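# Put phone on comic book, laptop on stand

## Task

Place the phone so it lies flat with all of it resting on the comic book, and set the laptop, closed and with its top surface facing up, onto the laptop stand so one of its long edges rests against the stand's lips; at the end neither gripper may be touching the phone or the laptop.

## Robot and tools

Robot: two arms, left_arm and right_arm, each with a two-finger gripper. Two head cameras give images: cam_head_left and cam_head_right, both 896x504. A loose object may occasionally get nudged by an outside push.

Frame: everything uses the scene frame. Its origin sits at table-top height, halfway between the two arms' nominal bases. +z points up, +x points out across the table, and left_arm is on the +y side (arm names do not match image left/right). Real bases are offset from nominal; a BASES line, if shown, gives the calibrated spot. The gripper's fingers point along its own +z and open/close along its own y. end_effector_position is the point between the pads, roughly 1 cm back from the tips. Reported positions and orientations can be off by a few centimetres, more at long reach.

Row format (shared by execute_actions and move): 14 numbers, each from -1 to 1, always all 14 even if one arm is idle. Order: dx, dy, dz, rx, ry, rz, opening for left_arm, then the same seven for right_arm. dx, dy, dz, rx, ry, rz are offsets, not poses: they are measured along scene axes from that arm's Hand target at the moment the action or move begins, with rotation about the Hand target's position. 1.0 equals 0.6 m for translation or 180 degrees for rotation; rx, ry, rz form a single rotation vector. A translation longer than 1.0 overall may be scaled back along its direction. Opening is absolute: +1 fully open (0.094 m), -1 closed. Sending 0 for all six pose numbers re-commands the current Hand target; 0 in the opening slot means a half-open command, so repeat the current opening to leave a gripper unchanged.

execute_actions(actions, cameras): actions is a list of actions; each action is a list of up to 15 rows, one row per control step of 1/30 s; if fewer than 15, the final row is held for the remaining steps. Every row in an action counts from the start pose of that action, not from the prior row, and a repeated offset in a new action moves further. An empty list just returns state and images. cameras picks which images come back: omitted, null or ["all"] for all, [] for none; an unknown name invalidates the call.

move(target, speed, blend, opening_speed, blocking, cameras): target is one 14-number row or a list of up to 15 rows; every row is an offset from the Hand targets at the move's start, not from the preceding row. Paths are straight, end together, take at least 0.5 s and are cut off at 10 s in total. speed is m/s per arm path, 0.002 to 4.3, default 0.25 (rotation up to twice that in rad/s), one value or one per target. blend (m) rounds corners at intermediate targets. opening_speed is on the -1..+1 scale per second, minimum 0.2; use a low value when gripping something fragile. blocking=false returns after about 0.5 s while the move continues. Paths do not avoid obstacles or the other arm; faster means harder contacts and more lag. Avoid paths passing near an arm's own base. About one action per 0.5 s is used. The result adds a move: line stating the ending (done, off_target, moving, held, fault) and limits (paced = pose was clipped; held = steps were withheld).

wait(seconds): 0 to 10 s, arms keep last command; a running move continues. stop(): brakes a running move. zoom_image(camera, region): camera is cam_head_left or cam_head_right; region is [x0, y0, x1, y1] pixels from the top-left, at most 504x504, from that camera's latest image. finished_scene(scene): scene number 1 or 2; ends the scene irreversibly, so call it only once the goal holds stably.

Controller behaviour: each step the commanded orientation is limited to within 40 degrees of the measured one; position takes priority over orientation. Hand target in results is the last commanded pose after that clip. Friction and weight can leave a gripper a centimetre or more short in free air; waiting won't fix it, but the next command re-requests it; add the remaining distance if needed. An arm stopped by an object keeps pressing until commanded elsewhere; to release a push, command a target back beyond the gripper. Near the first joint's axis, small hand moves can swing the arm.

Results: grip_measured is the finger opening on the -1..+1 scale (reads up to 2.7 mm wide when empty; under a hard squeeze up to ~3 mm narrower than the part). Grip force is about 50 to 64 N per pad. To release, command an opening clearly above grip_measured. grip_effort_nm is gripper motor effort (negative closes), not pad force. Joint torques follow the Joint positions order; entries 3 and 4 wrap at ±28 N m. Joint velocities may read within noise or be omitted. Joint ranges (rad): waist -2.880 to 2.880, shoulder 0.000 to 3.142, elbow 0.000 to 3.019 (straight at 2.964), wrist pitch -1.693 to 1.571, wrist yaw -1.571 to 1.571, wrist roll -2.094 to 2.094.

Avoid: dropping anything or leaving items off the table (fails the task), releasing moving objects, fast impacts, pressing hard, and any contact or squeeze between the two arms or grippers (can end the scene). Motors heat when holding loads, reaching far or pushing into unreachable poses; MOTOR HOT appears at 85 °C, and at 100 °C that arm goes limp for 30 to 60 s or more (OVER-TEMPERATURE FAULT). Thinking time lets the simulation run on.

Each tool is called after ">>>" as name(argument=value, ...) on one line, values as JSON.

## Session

>>> execute_actions(actions=[])

>>> zoom_image(camera="cam_head_left", region=[200, 150, 700, 450])

>>> zoom_image(camera="cam_head_right", region=[200, 150, 700, 450])

Scene clock: 0.00 s.
left_arm: end_effector_position=(+0.5762, +0.0326, +0.2203) grip_measured=+1.000 grip_effort_nm=n/a end_effector_quat_wxyz=(+0.373, -0.189, +0.872, +0.255) | right_arm: end_effector_position=(+0.2773, -0.6663, +0.2408) grip_measured=+1.000 grip_effort_nm=n/a end_effector_quat_wxyz=(+0.133, +0.606, +0.784, +0.005)
Joint positions: left_arm=[-0.632 1.766 1.516 -1.115 -0.923 -0.928 0.094] | right_arm=[-0.891 1.408 1.311 -1.216 -0.069 0.44 0.094]
Joint velocities: within noise
Joint torques (N m): no reading
Motor temperatures (°C): left_arm=[22 26 33 24 27 23 28] | right_arm=[26 34 32 25 24 23 26]
Heat: left arm: hottest elbow 33 °C; right arm: hottest shoulder 34 °C.
Hand target: left_arm +0.5823, +0.0284, +0.2385; +0.386, -0.198, +0.868, +0.242 | right_arm +0.2820, -0.6720, +0.2484; +0.142, +0.605, +0.783, +0.003
Tool commands: left_gripper/opening=+1.0 right_gripper/opening=+1.0

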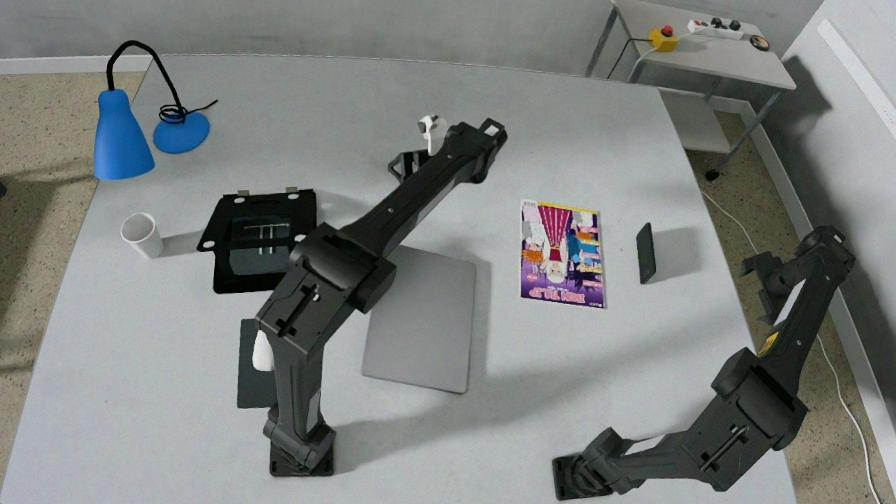

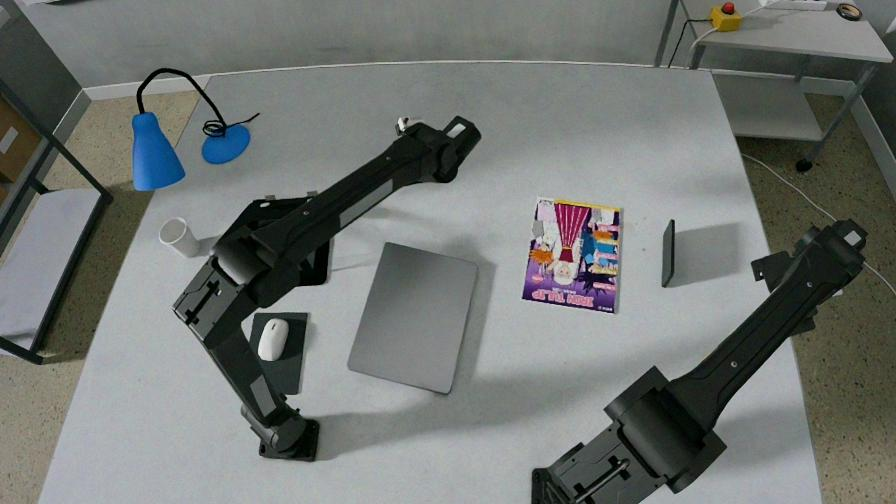

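Scaled by 1.008.

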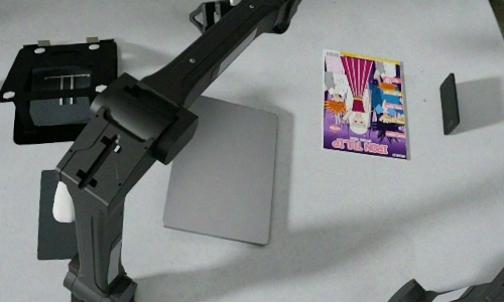

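Scaled by 1.008.

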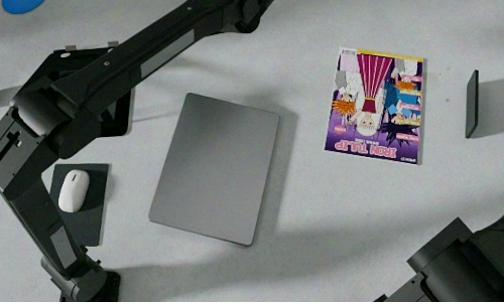

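>>> zoom_image(camera="cam_head_left", region=[500, 180, 700, 320])

>>> zoom_image(camera="cam_head_right", region=[500, 180, 700, 320])

Scaled by 2.520.

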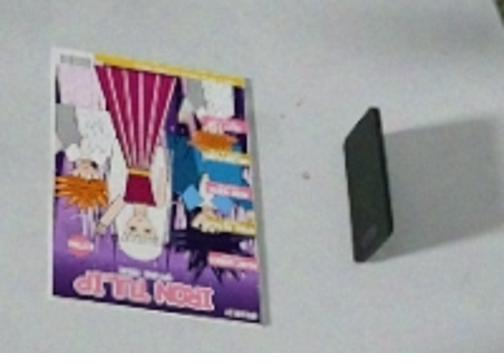

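Scaled by 2.520.

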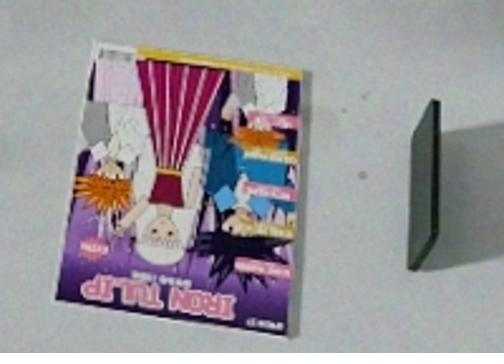

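>>> move(target=[-0.387,0.367,0.133,0,0,0,1,0.395,0.237,-0.12,0.0104,0.0945,0.333,0.3], speed=0.3)

>>> zoom_image(camera="cam_head_left", region=[500, 150, 750, 330])

>>> zoom_image(camera="cam_head_right", region=[500, 150, 750, 330])

Scene clock: 24.90 s.
left_arm: end_effector_position=(+0.3533, +0.2427, +0.3217) grip_measured=+1.000 grip_effort_nm=0.022 end_effector_quat_wxyz=(+0.393, -0.198, +0.866, +0.235) | right_arm: end_effector_position=(+0.5026, -0.5250, +0.1732) grip_measured=+0.301 grip_effort_nm=-0.081 end_effector_quat_wxyz=(-0.006, +0.137, +0.991, +0.002)
Joint positions: left_arm=[-0.439 0.857 0.923 -1.139 -0.85 -0.631 0.094] | right_arm=[-0.39 1.871 1.731 -1.444 -0.001 -0.111 0.061]
Joint torques (N m): left_arm=[-0.15 -4.72 10.29 0.88 -0.37 0.04] | right_arm=[0.67 -19.9 12.82 -0.1 0.09 0.08]
Motor temperatures (°C): left_arm=[22 28 36 24 27 23 28] | right_arm=[26 35 40 25 24 23 26]
Heat: left arm: hottest elbow 36 °C; right arm: hottest elbow 40 °C.
Hand target: left_arm +0.3501, +0.2486, +0.3183; +0.386, -0.198, +0.868, +0.242 | right_arm +0.5191, -0.5297, +0.1765; +0.000, +0.131, +0.991, -0.001
Off the commanded pose: left_arm 0.008 m, 1 deg | right_arm 0.017 m, 1 deg.
move: off_target (right_arm)

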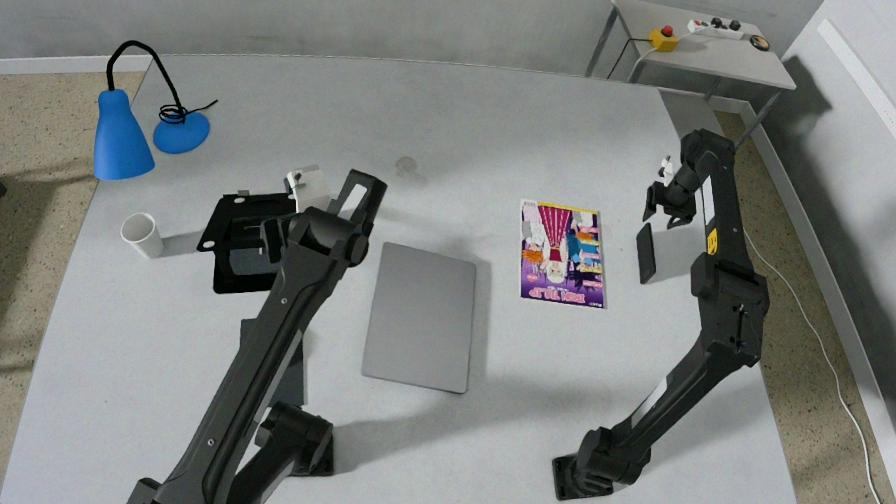

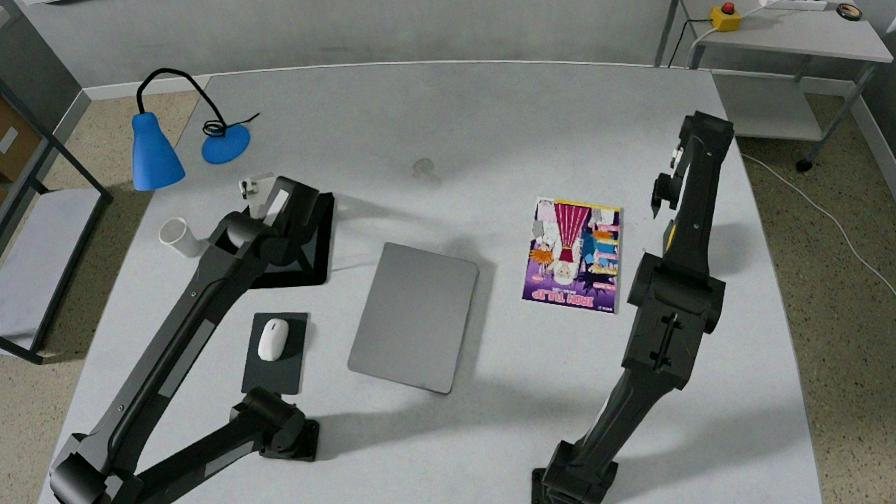

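Scaled by 2.016.

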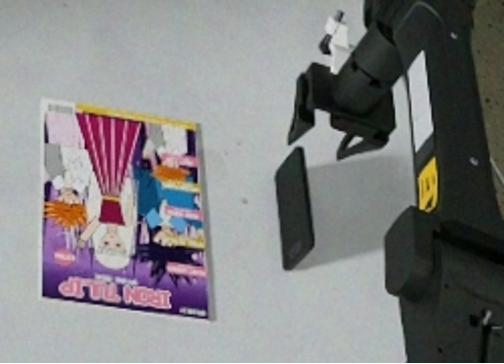

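Scaled by 2.016.

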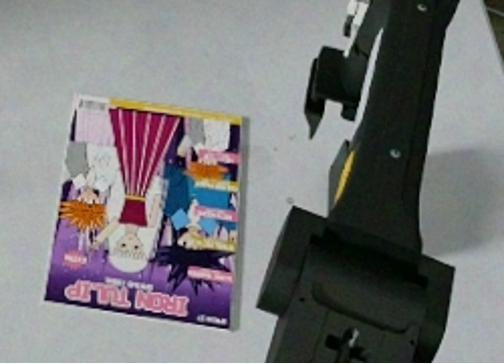

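>>> move(target=[0,0,0,0,0,0,1,0.033,-0.09,-0.06,0,0,0,0.3], speed=0.15)

>>> zoom_image(camera="cam_head_left", region=[600, 180, 720, 300])

>>> zoom_image(camera="cam_head_right", region=[600, 180, 720, 300])

Scene clock: 34.30 s.
left_arm: end_effector_position=(+0.3533, +0.2427, +0.3217) grip_measured=+1.000 grip_effort_nm=0.022 end_effector_quat_wxyz=(+0.393, -0.198, +0.866, +0.235) | right_arm: end_effector_position=(+0.5223, -0.5740, +0.1374) grip_measured=+0.301 grip_effort_nm=-0.085 end_effector_quat_wxyz=(-0.013, +0.134, +0.991, +0.004)
Joint positions: left_arm=[-0.439 0.857 0.923 -1.139 -0.85 -0.631 0.094] | right_arm=[-0.452 2.001 1.835 -1.432 0.001 -0.179 0.061]
Joint torques (N m): left_arm=[-0.32 -5.66 10.19 0.75 -0.38 0.11] | right_arm=[0.26 -22.36 12.51 0.17 0.04 0.06]
Heat: left arm: hottest elbow 36 °C; right arm: hottest elbow 42 °C.
Hand target: left_arm +0.3501, +0.2486, +0.3183; +0.386, -0.198, +0.868, +0.242 | right_arm +0.5388, -0.5837, +0.1405; +0.000, +0.131, +0.991, -0.001
Off the commanded pose: left_arm 0.008 m, 1 deg | right_arm 0.019 m, 2 deg.
move: off_target (right_arm)

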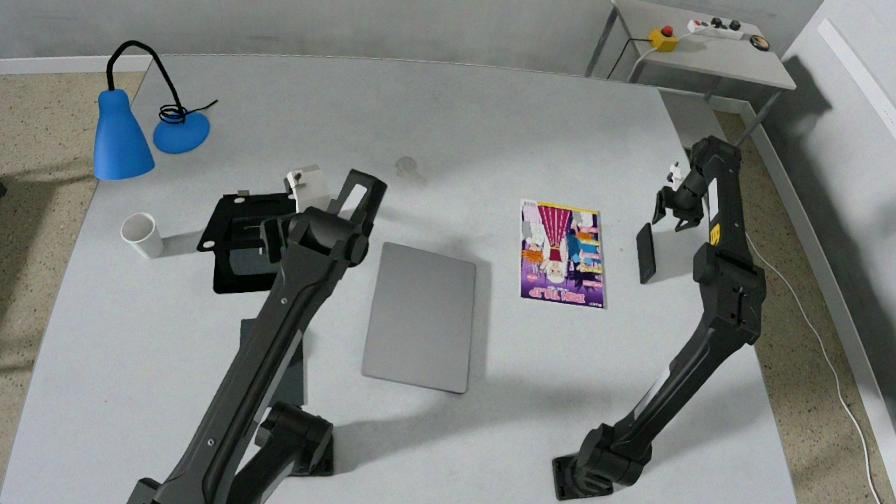

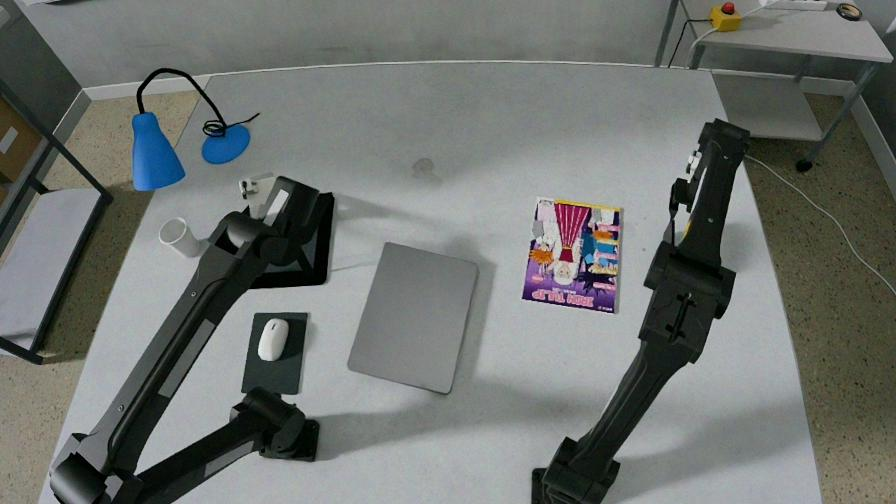

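Scaled by 4.200.

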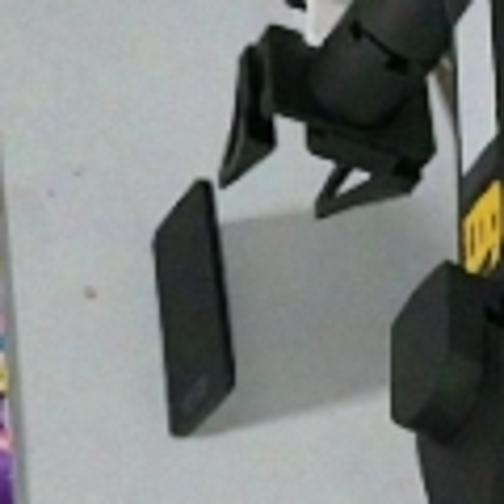

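Scaled by 4.200.

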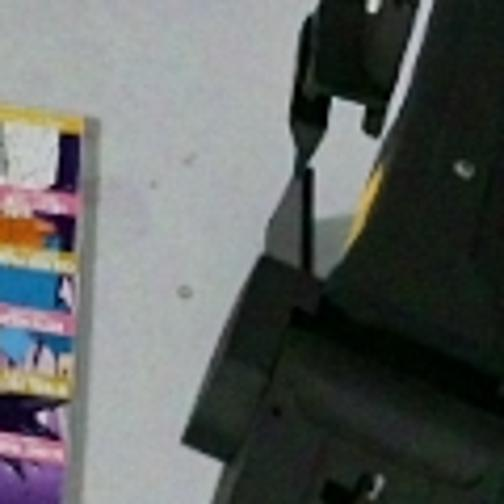

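>>> move(target=[0,0,0,0,0,0,1,0.0,-0.01,-0.06,0,0,0,0.4], speed=0.1)

>>> zoom_image(camera="cam_head_left", region=[600, 180, 720, 300])

>>> zoom_image(camera="cam_head_right", region=[600, 180, 720, 300])

Scene clock: 47.93 s.
left_arm: end_effector_position=(+0.3533, +0.2427, +0.3217) grip_measured=+1.000 grip_effort_nm=0.022 end_effector_quat_wxyz=(+0.393, -0.198, +0.866, +0.235) | right_arm: end_effector_position=(+0.5368, -0.5828, +0.1248) grip_measured=+0.399 grip_effort_nm=0.061 end_effector_quat_wxyz=(+0.009, +0.131, +0.991, -0.004)
Joint positions: left_arm=[-0.439 0.857 0.923 -1.139 -0.85 -0.631 0.094] | right_arm=[-0.455 2.022 1.835 -1.364 0.001 -0.187 0.066]
Joint torques (N m): left_arm=[0.26 -4.84 10.07 0.99 -0.39 0.08] | right_arm=[-0.21 -21.48 9.01 0.49 0.03 0.09]
Heat: left arm: hottest elbow 36 °C; right arm: hottest elbow 42 °C.
Hand target: left_arm +0.3501, +0.2485, +0.3183; +0.386, -0.198, +0.868, +0.242 | right_arm +0.5389, -0.5897, +0.1046; +0.000, +0.131, +0.991, -0.001
Off the commanded pose: left_arm 0.007 m, 1 deg | right_arm 0.022 m, 1 deg.
move: off_target (right_arm)

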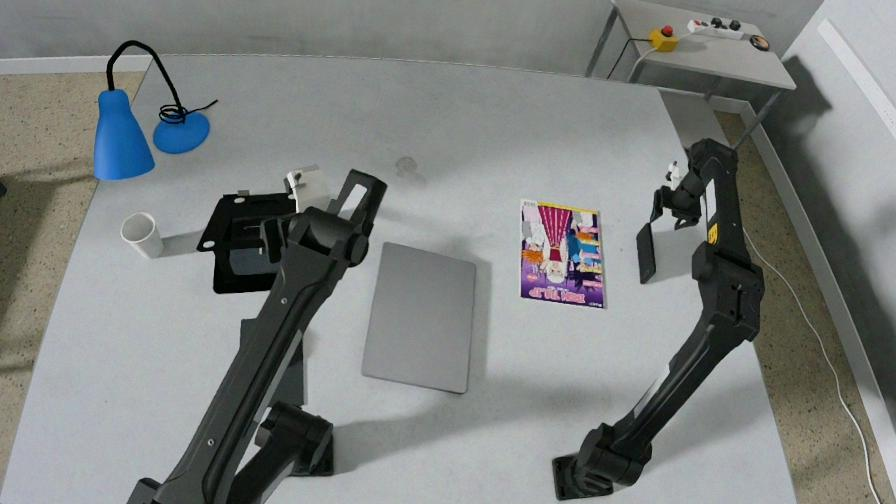

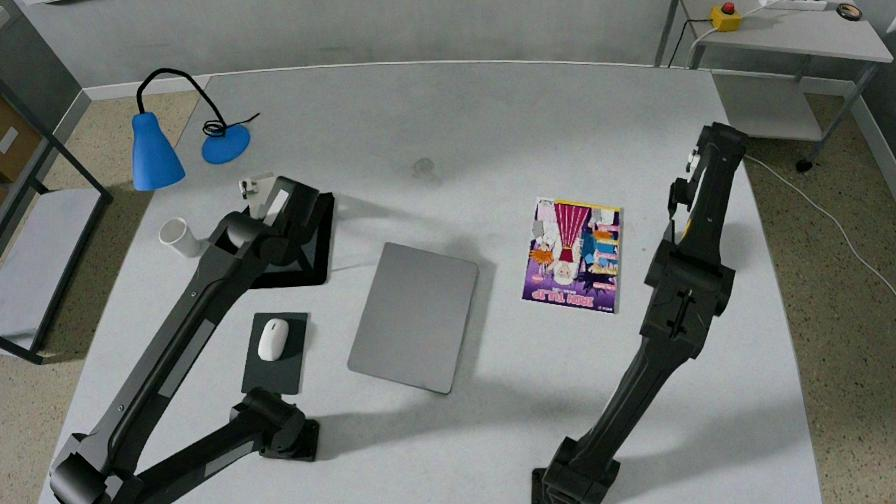

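Scaled by 4.200.

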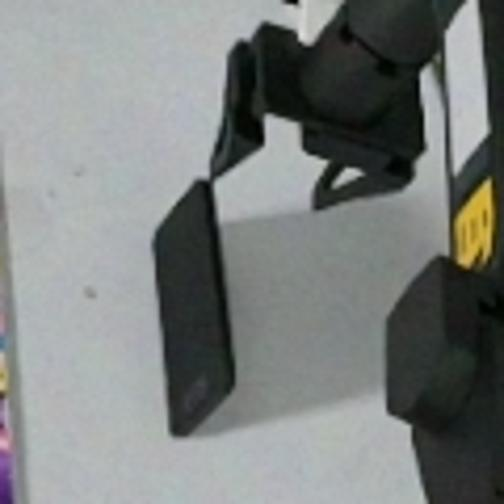

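Scaled by 4.200.

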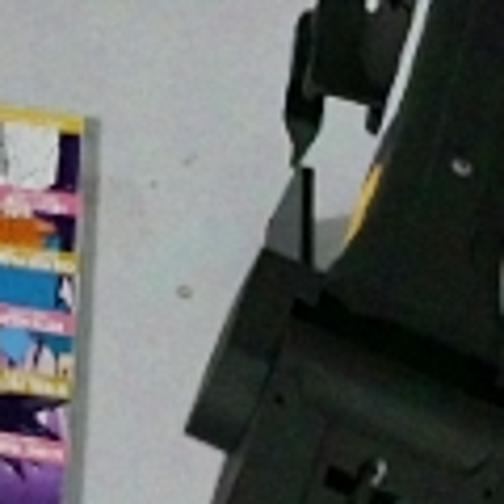

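>>> move(target=[0,0,0,0,0,0,1,-0.035,-0.0,-0.03,0,0,0,0.4], speed=0.1)

>>> zoom_image(camera="cam_head_left", region=[600, 180, 720, 300])

>>> zoom_image(camera="cam_head_right", region=[600, 180, 720, 300])

Scene clock: 53.47 s.
left_arm: end_effector_position=(+0.3533, +0.2428, +0.3217) grip_measured=+1.000 grip_effort_nm=0.027 end_effector_quat_wxyz=(+0.393, -0.198, +0.866, +0.235) | right_arm: end_effector_position=(+0.5226, -0.5848, +0.0920) grip_measured=+0.399 grip_effort_nm=0.066 end_effector_quat_wxyz=(+0.001, +0.130, +0.992, -0.001)
Joint positions: left_arm=[-0.439 0.857 0.923 -1.139 -0.85 -0.631 0.094] | right_arm=[-0.468 2.022 1.747 -1.293 0.001 -0.202 0.066]
Joint torques (N m): left_arm=[-0.97 -5.48 10.21 0.72 -0.39 0.08] | right_arm=[-0.38 -25.11 7.39 0.38 0.03 0.06]
Heat: left arm: hottest elbow 36 °C; right arm: hottest elbow 41 °C.
Hand target: left_arm +0.3501, +0.2487, +0.3183; +0.386, -0.198, +0.868, +0.242 | right_arm +0.5178, -0.5898, +0.0865; +0.000, +0.131, +0.991, -0.001
Off the commanded pose: left_arm 0.007 m, 1 deg | right_arm 0.009 m, 0 deg.
move: done

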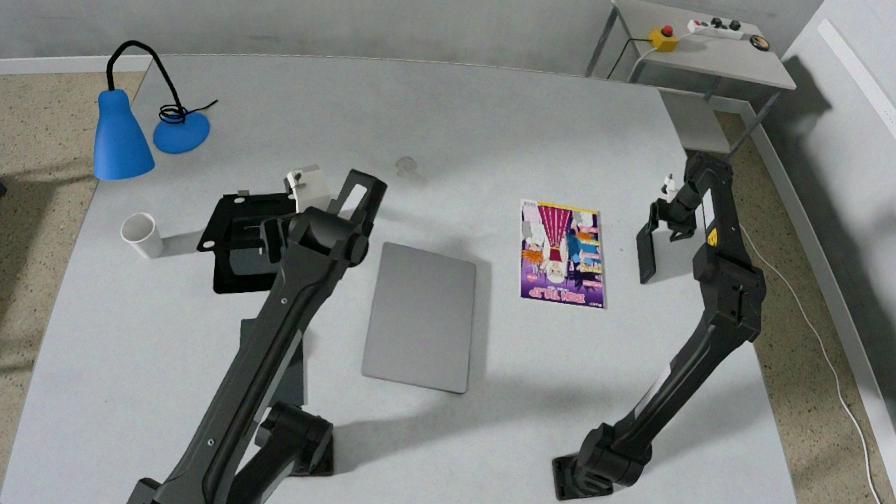

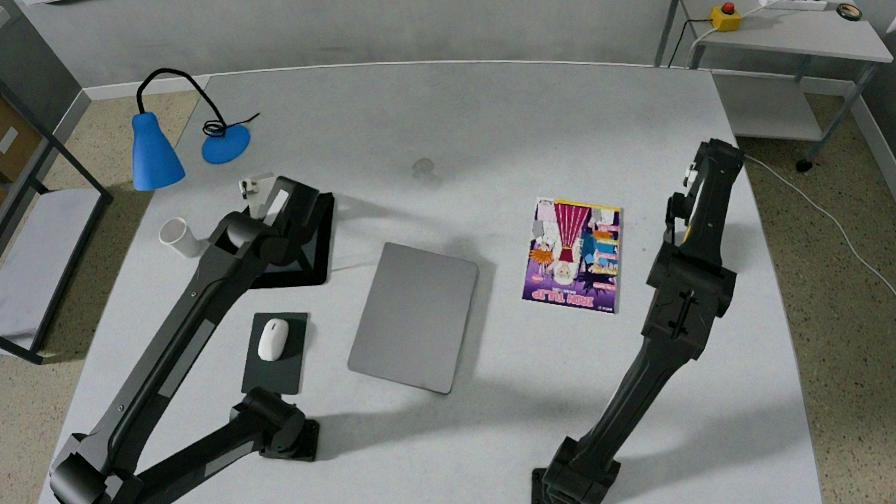

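Scaled by 4.200.

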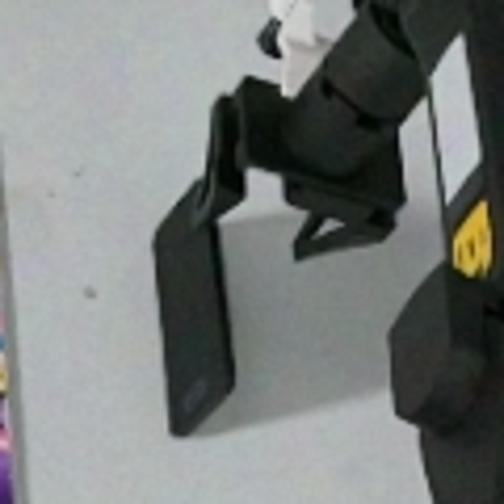

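Scaled by 4.200.

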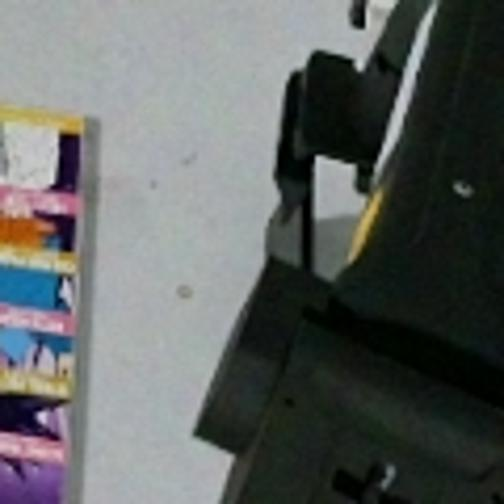

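>>> move(target=[[0,0,0,0,0,0,1,-0.02,0.022,0,0,0,0,0.4],[0,0,0,0,0,0,1,-0.025,0.022,-0.05,0,0,0,0.4]], speed=0.08)

>>> zoom_image(camera="cam_head_left", region=[600, 180, 720, 300])

>>> zoom_image(camera="cam_head_right", region=[600, 180, 720, 300])

Scene clock: 59.17 s.
left_arm: end_effector_position=(+0.3533, +0.2428, +0.3217) grip_measured=+1.000 grip_effort_nm=0.022 end_effector_quat_wxyz=(+0.393, -0.198, +0.866, +0.235) | right_arm: end_effector_position=(+0.5058, -0.5765, +0.0598) grip_measured=+0.399 grip_effort_nm=0.061 end_effector_quat_wxyz=(+0.000, +0.129, +0.992, +0.000)
Joint positions: left_arm=[-0.439 0.857 0.923 -1.139 -0.85 -0.631 0.094] | right_arm=[-0.468 2.004 1.628 -1.195 0.001 -0.203 0.066]
Joint torques (N m): left_arm=[0.03 -5.01 10.02 0.8 -0.41 0.07] | right_arm=[0.21 -23.59 7.08 0.64 0.03 0.15]
Heat: left arm: hottest elbow 36 °C; right arm: hottest elbow 41 °C.
Hand target: left_arm +0.3501, +0.2487, +0.3183; +0.386, -0.198, +0.868, +0.242 | right_arm +0.5029, -0.5766, +0.0565; +0.000, +0.131, +0.991, -0.001
Off the commanded pose: left_arm 0.007 m, 1 deg | right_arm 0.004 m, 0 deg.
move: done

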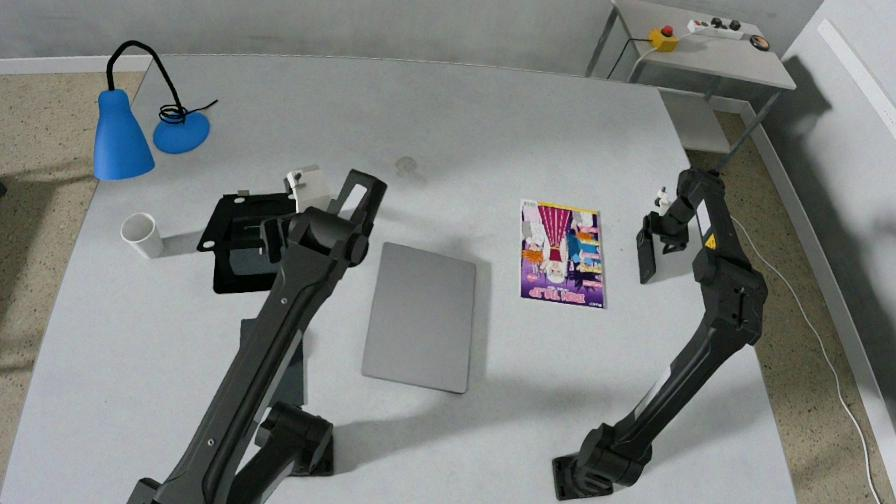

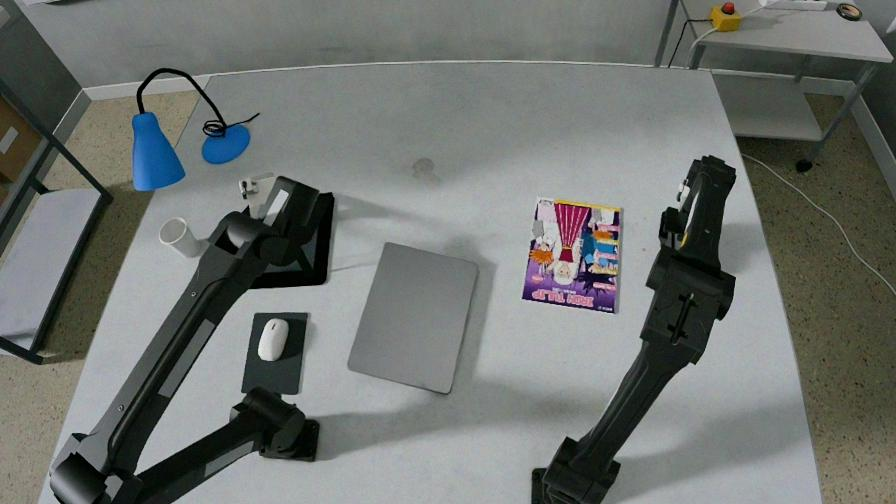

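Scaled by 4.200.

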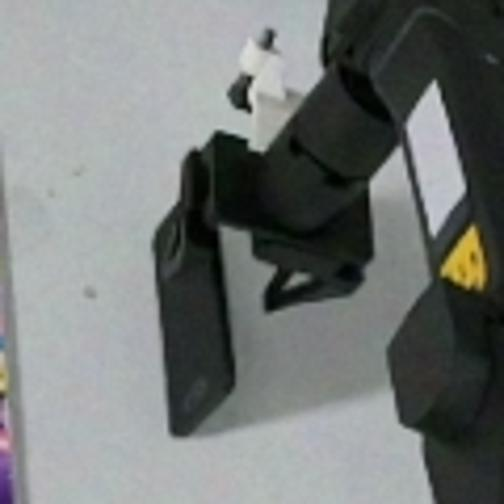

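Scaled by 4.200.

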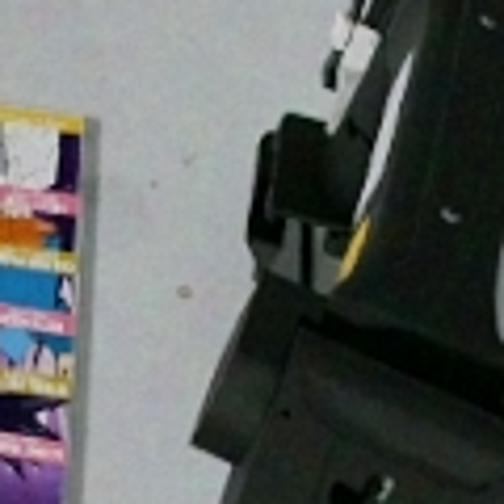

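>>> move(target=[0,0,0,0,0,0,1,-0.033,0.009,-0.014,0,0,0,0.4], speed=0.08)

>>> zoom_image(camera="cam_head_left", region=[600, 180, 720, 300])

Scene clock: 63.17 s.
left_arm: end_effector_position=(+0.3533, +0.2428, +0.3217) grip_measured=+1.000 grip_effort_nm=0.027 end_effector_quat_wxyz=(+0.393, -0.198, +0.866, +0.235) | right_arm: end_effector_position=(+0.4875, -0.5673, +0.0453) grip_measured=+0.399 grip_effort_nm=0.071 end_effector_quat_wxyz=(-0.005, +0.129, +0.992, +0.001)
Joint positions: left_arm=[-0.439 0.857 0.923 -1.139 -0.85 -0.631 0.094] | right_arm=[-0.468 1.975 1.541 -1.147 0.001 -0.203 0.066]
Joint torques (N m): left_arm=[-0.5 -4.95 9.87 0.69 -0.38 0.1] | right_arm=[-0.15 -24.82 6.74 0.51 0.03 0.09]
Heat: left arm: hottest elbow 36 °C; right arm: hottest elbow 41 °C.
Hand target: left_arm +0.3501, +0.2487, +0.3183; +0.386, -0.198, +0.868, +0.242 | right_arm +0.4831, -0.5712, +0.0481; +0.000, +0.131, +0.991, -0.001
Off the commanded pose: left_arm 0.007 m, 1 deg | right_arm 0.007 m, 1 deg.
move: done

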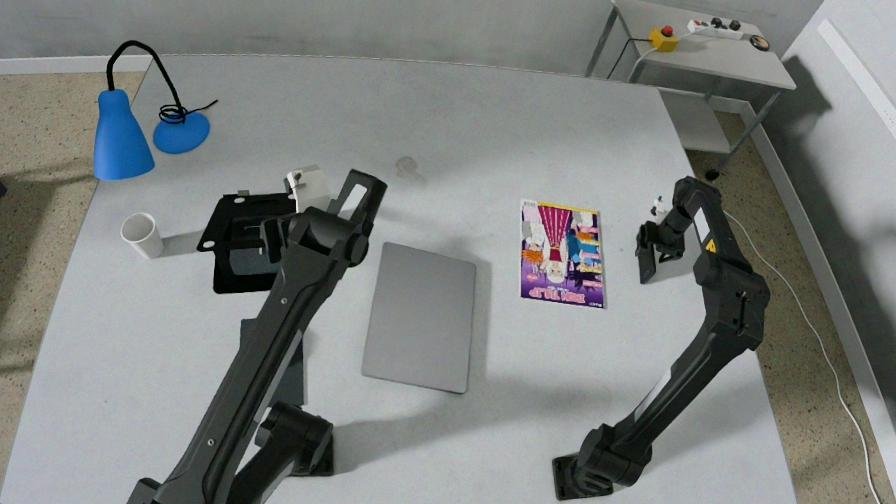

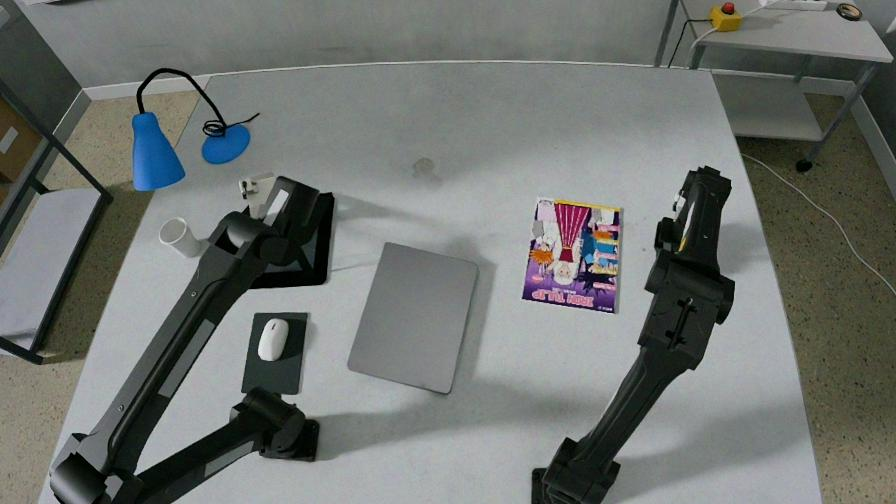

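Scaled by 4.200.

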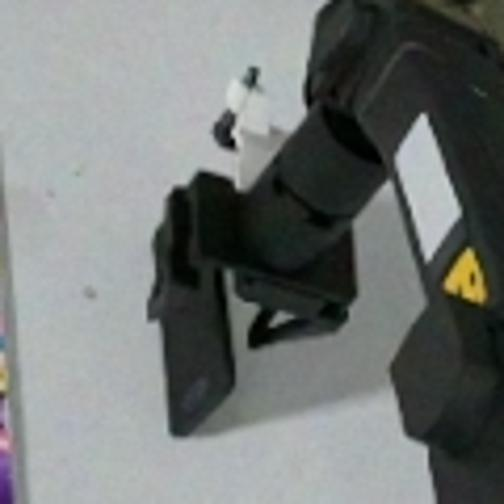

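>>> move(target=[[0,0,0,0,0,0,1,0,-0.005,0.025,0,0,0,0.4],[0,0,0,0,0,0,1,0,-0.005,0.025,0,0,0,-1]], speed=0.08, opening_speed=0.5)

>>> zoom_image(camera="cam_head_left", region=[600, 180, 720, 300])

Scene clock: 69.93 s.
left_arm: end_effector_position=(+0.3533, +0.2428, +0.3217) grip_measured=+1.000 grip_effort_nm=0.022 end_effector_quat_wxyz=(+0.393, -0.198, +0.866, +0.235) | right_arm: end_effector_position=(+0.4851, -0.5667, +0.0526) grip_measured=-0.846 grip_effort_nm=-1.028 end_effector_quat_wxyz=(-0.006, +0.128, +0.992, +0.002)
Joint positions: left_arm=[-0.439 0.857 0.923 -1.139 -0.85 -0.631 0.094] | right_arm=[-0.469 1.962 1.541 -1.161 0 -0.208 0.007]
Joint torques (N m): left_arm=[-0.15 -4.78 10.25 0.96 -0.4 0.08] | right_arm=[-0.56 -24.06 8.5 -0.2 0.06 0.11]
Heat: left arm: hottest elbow 36 °C; right arm: hottest elbow 41 °C.
Hand target: left_arm +0.3501, +0.2487, +0.3183; +0.386, -0.198, +0.868, +0.242 | right_arm +0.4831, -0.5741, +0.0631; +0.000, +0.131, +0.991, -0.001
Off the commanded pose: left_arm 0.007 m, 1 deg | right_arm 0.013 m, 1 deg.
move: off_target (right_arm); target 2's new opening was sent with right_arm's hand 0.013 m and 1 deg from that target

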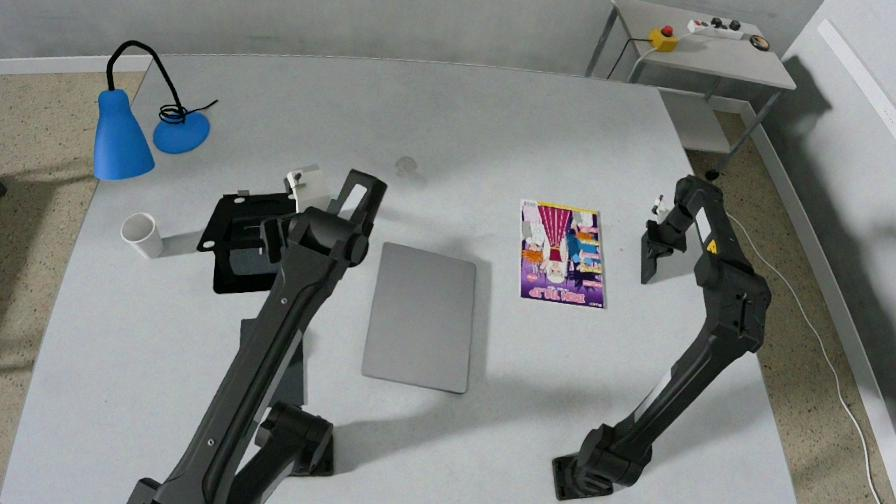

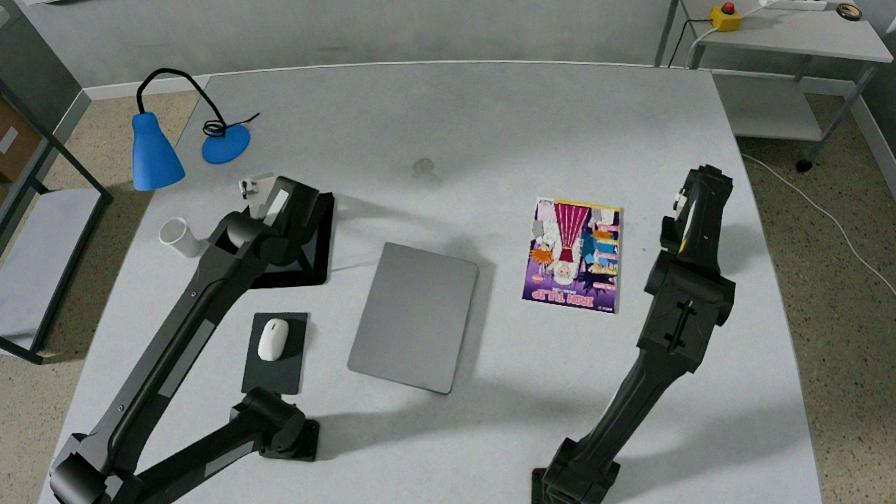

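Scaled by 4.200.

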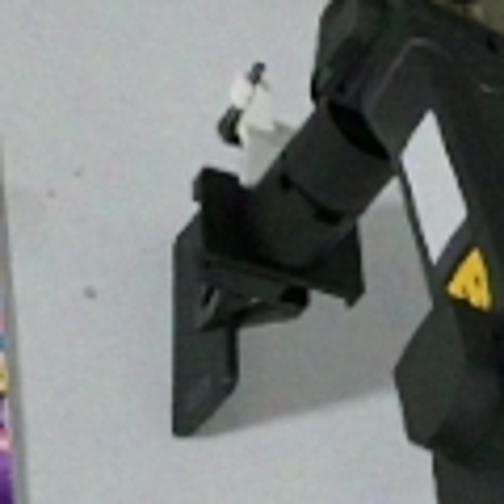

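>>> move(target=[[0,0,0,0,0,0,1,0,0,0.19,0,0,0,-1],[0,0,0,0,0,0,1,0.02,0.343,0.19,0.295,-0.079,0,-1]], speed=[0.12,0.15], blend=0.03)

>>> zoom_image(camera="cam_head_left", region=[480, 140, 700, 340])

>>> zoom_image(camera="cam_head_right", region=[480, 140, 700, 340])

Scene clock: 82.53 s.
left_arm: end_effector_position=(+0.3533, +0.2428, +0.3217) grip_measured=+1.000 grip_effort_nm=0.022 end_effector_quat_wxyz=(+0.393, -0.198, +0.866, +0.235) | right_arm: end_effector_position=(+0.4961, -0.3755, +0.1648) grip_measured=-0.846 grip_effort_nm=-1.038 end_effector_quat_wxyz=(+0.049, +0.125, +0.879, +0.457)
Joint positions: left_arm=[-0.439 0.857 0.923 -1.139 -0.85 -0.631 0.094] | right_arm=[-0.395 1.844 1.469 -1.391 -0.941 -0.208 0.007]
Joint torques (N m): left_arm=[-0.26 -5.6 10.18 0.68 -0.35 0.1] | right_arm=[1.2 -22.83 7.2 0.32 -0.73 0.12]
Heat: left arm: hottest elbow 36 °C; right arm: hottest elbow 42 °C.
Hand target: left_arm +0.3501, +0.2487, +0.3183; +0.386, -0.198, +0.868, +0.242 | right_arm +0.4951, -0.3684, +0.1772; +0.060, +0.116, +0.880, +0.457
Off the commanded pose: left_arm 0.007 m, 1 deg | right_arm 0.014 m, 2 deg.
move: off_target (right_arm)

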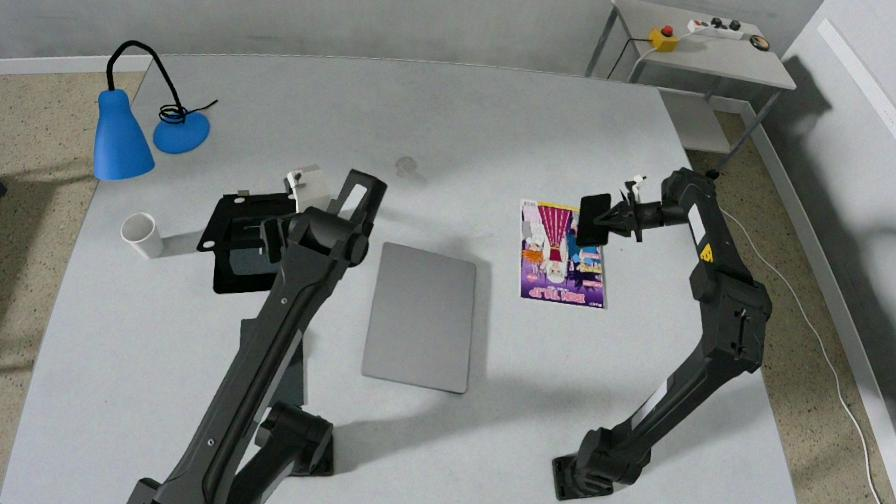

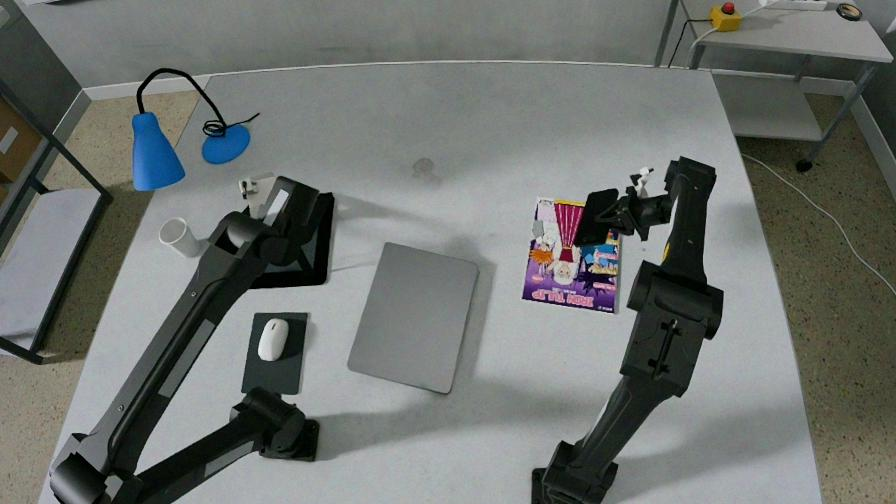

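Scaled by 2.291.

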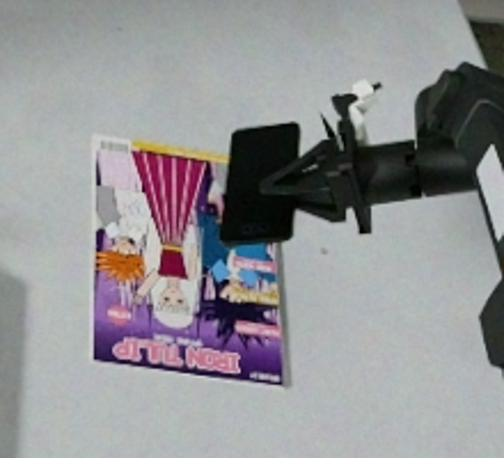

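Scaled by 2.291.

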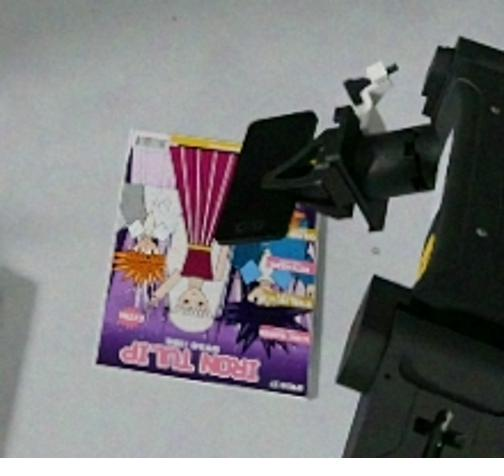

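>>> move(target=[0,0,0,0,0,0,1,0,0.015,-0.17,0,0,0,-1], speed=0.12)

>>> zoom_image(camera="cam_head_left", region=[480, 140, 700, 340])

>>> zoom_image(camera="cam_head_right", region=[480, 140, 700, 340])

Scene clock: 86.87 s.
left_arm: end_effector_position=(+0.3533, +0.2428, +0.3217) grip_measured=+1.000 grip_effort_nm=0.022 end_effector_quat_wxyz=(+0.393, -0.198, +0.866, +0.235) | right_arm: end_effector_position=(+0.4940, -0.3666, +0.0819) grip_measured=-0.846 grip_effort_nm=-1.038 end_effector_quat_wxyz=(+0.066, +0.117, +0.881, +0.453)
Joint positions: left_arm=[-0.439 0.857 0.923 -1.139 -0.85 -0.631 0.094] | right_arm=[-0.381 1.911 1.329 -1.127 -0.944 -0.183 0.007]
Joint torques (N m): left_arm=[-0.15 -5.77 10.17 0.73 -0.33 0.12] | right_arm=[1.26 -19.72 6.9 0.25 -0.76 0.16]
Motor temperatures (°C): left_arm=[22 26 36 24 27 23 27] | right_arm=[26 40 41 25 24 23 26]
Heat: left arm: hottest elbow 36 °C; right arm: hottest elbow 41 °C.
Hand target: left_arm +0.3501, +0.2487, +0.3183; +0.386, -0.198, +0.868, +0.242 | right_arm +0.4950, -0.3594, +0.0750; +0.060, +0.116, +0.880, +0.457
Off the commanded pose: left_arm 0.007 m, 1 deg | right_arm 0.010 m, 1 deg.
move: done

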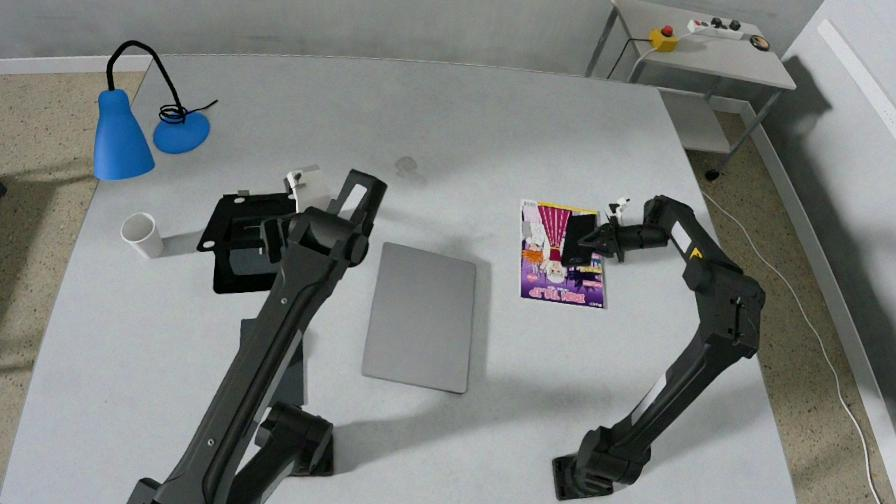

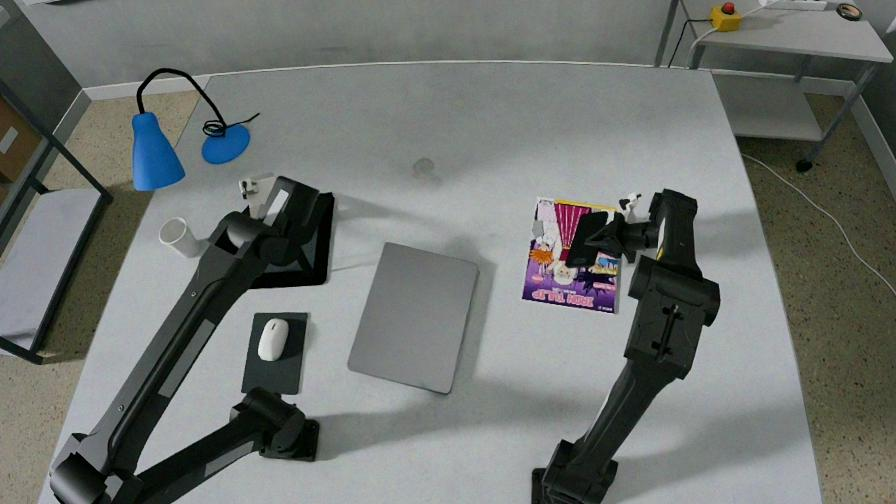

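Scaled by 2.291.

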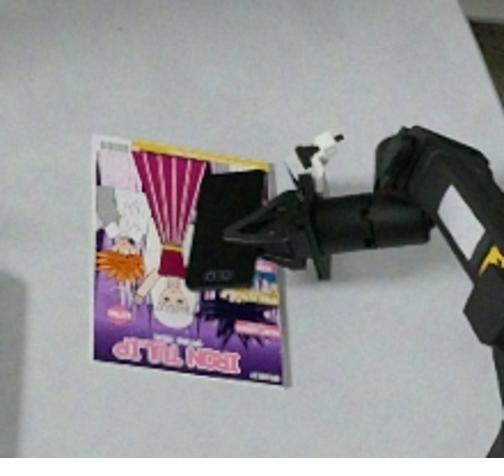

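Scaled by 2.291.

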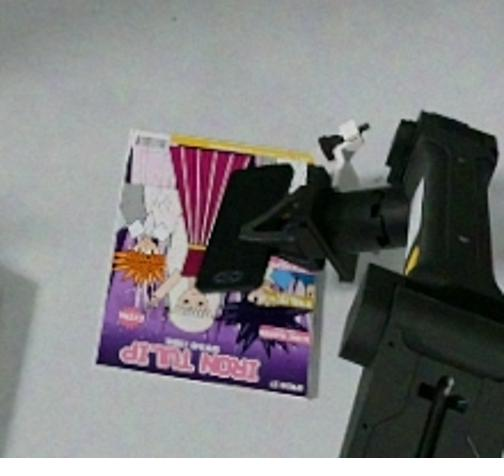

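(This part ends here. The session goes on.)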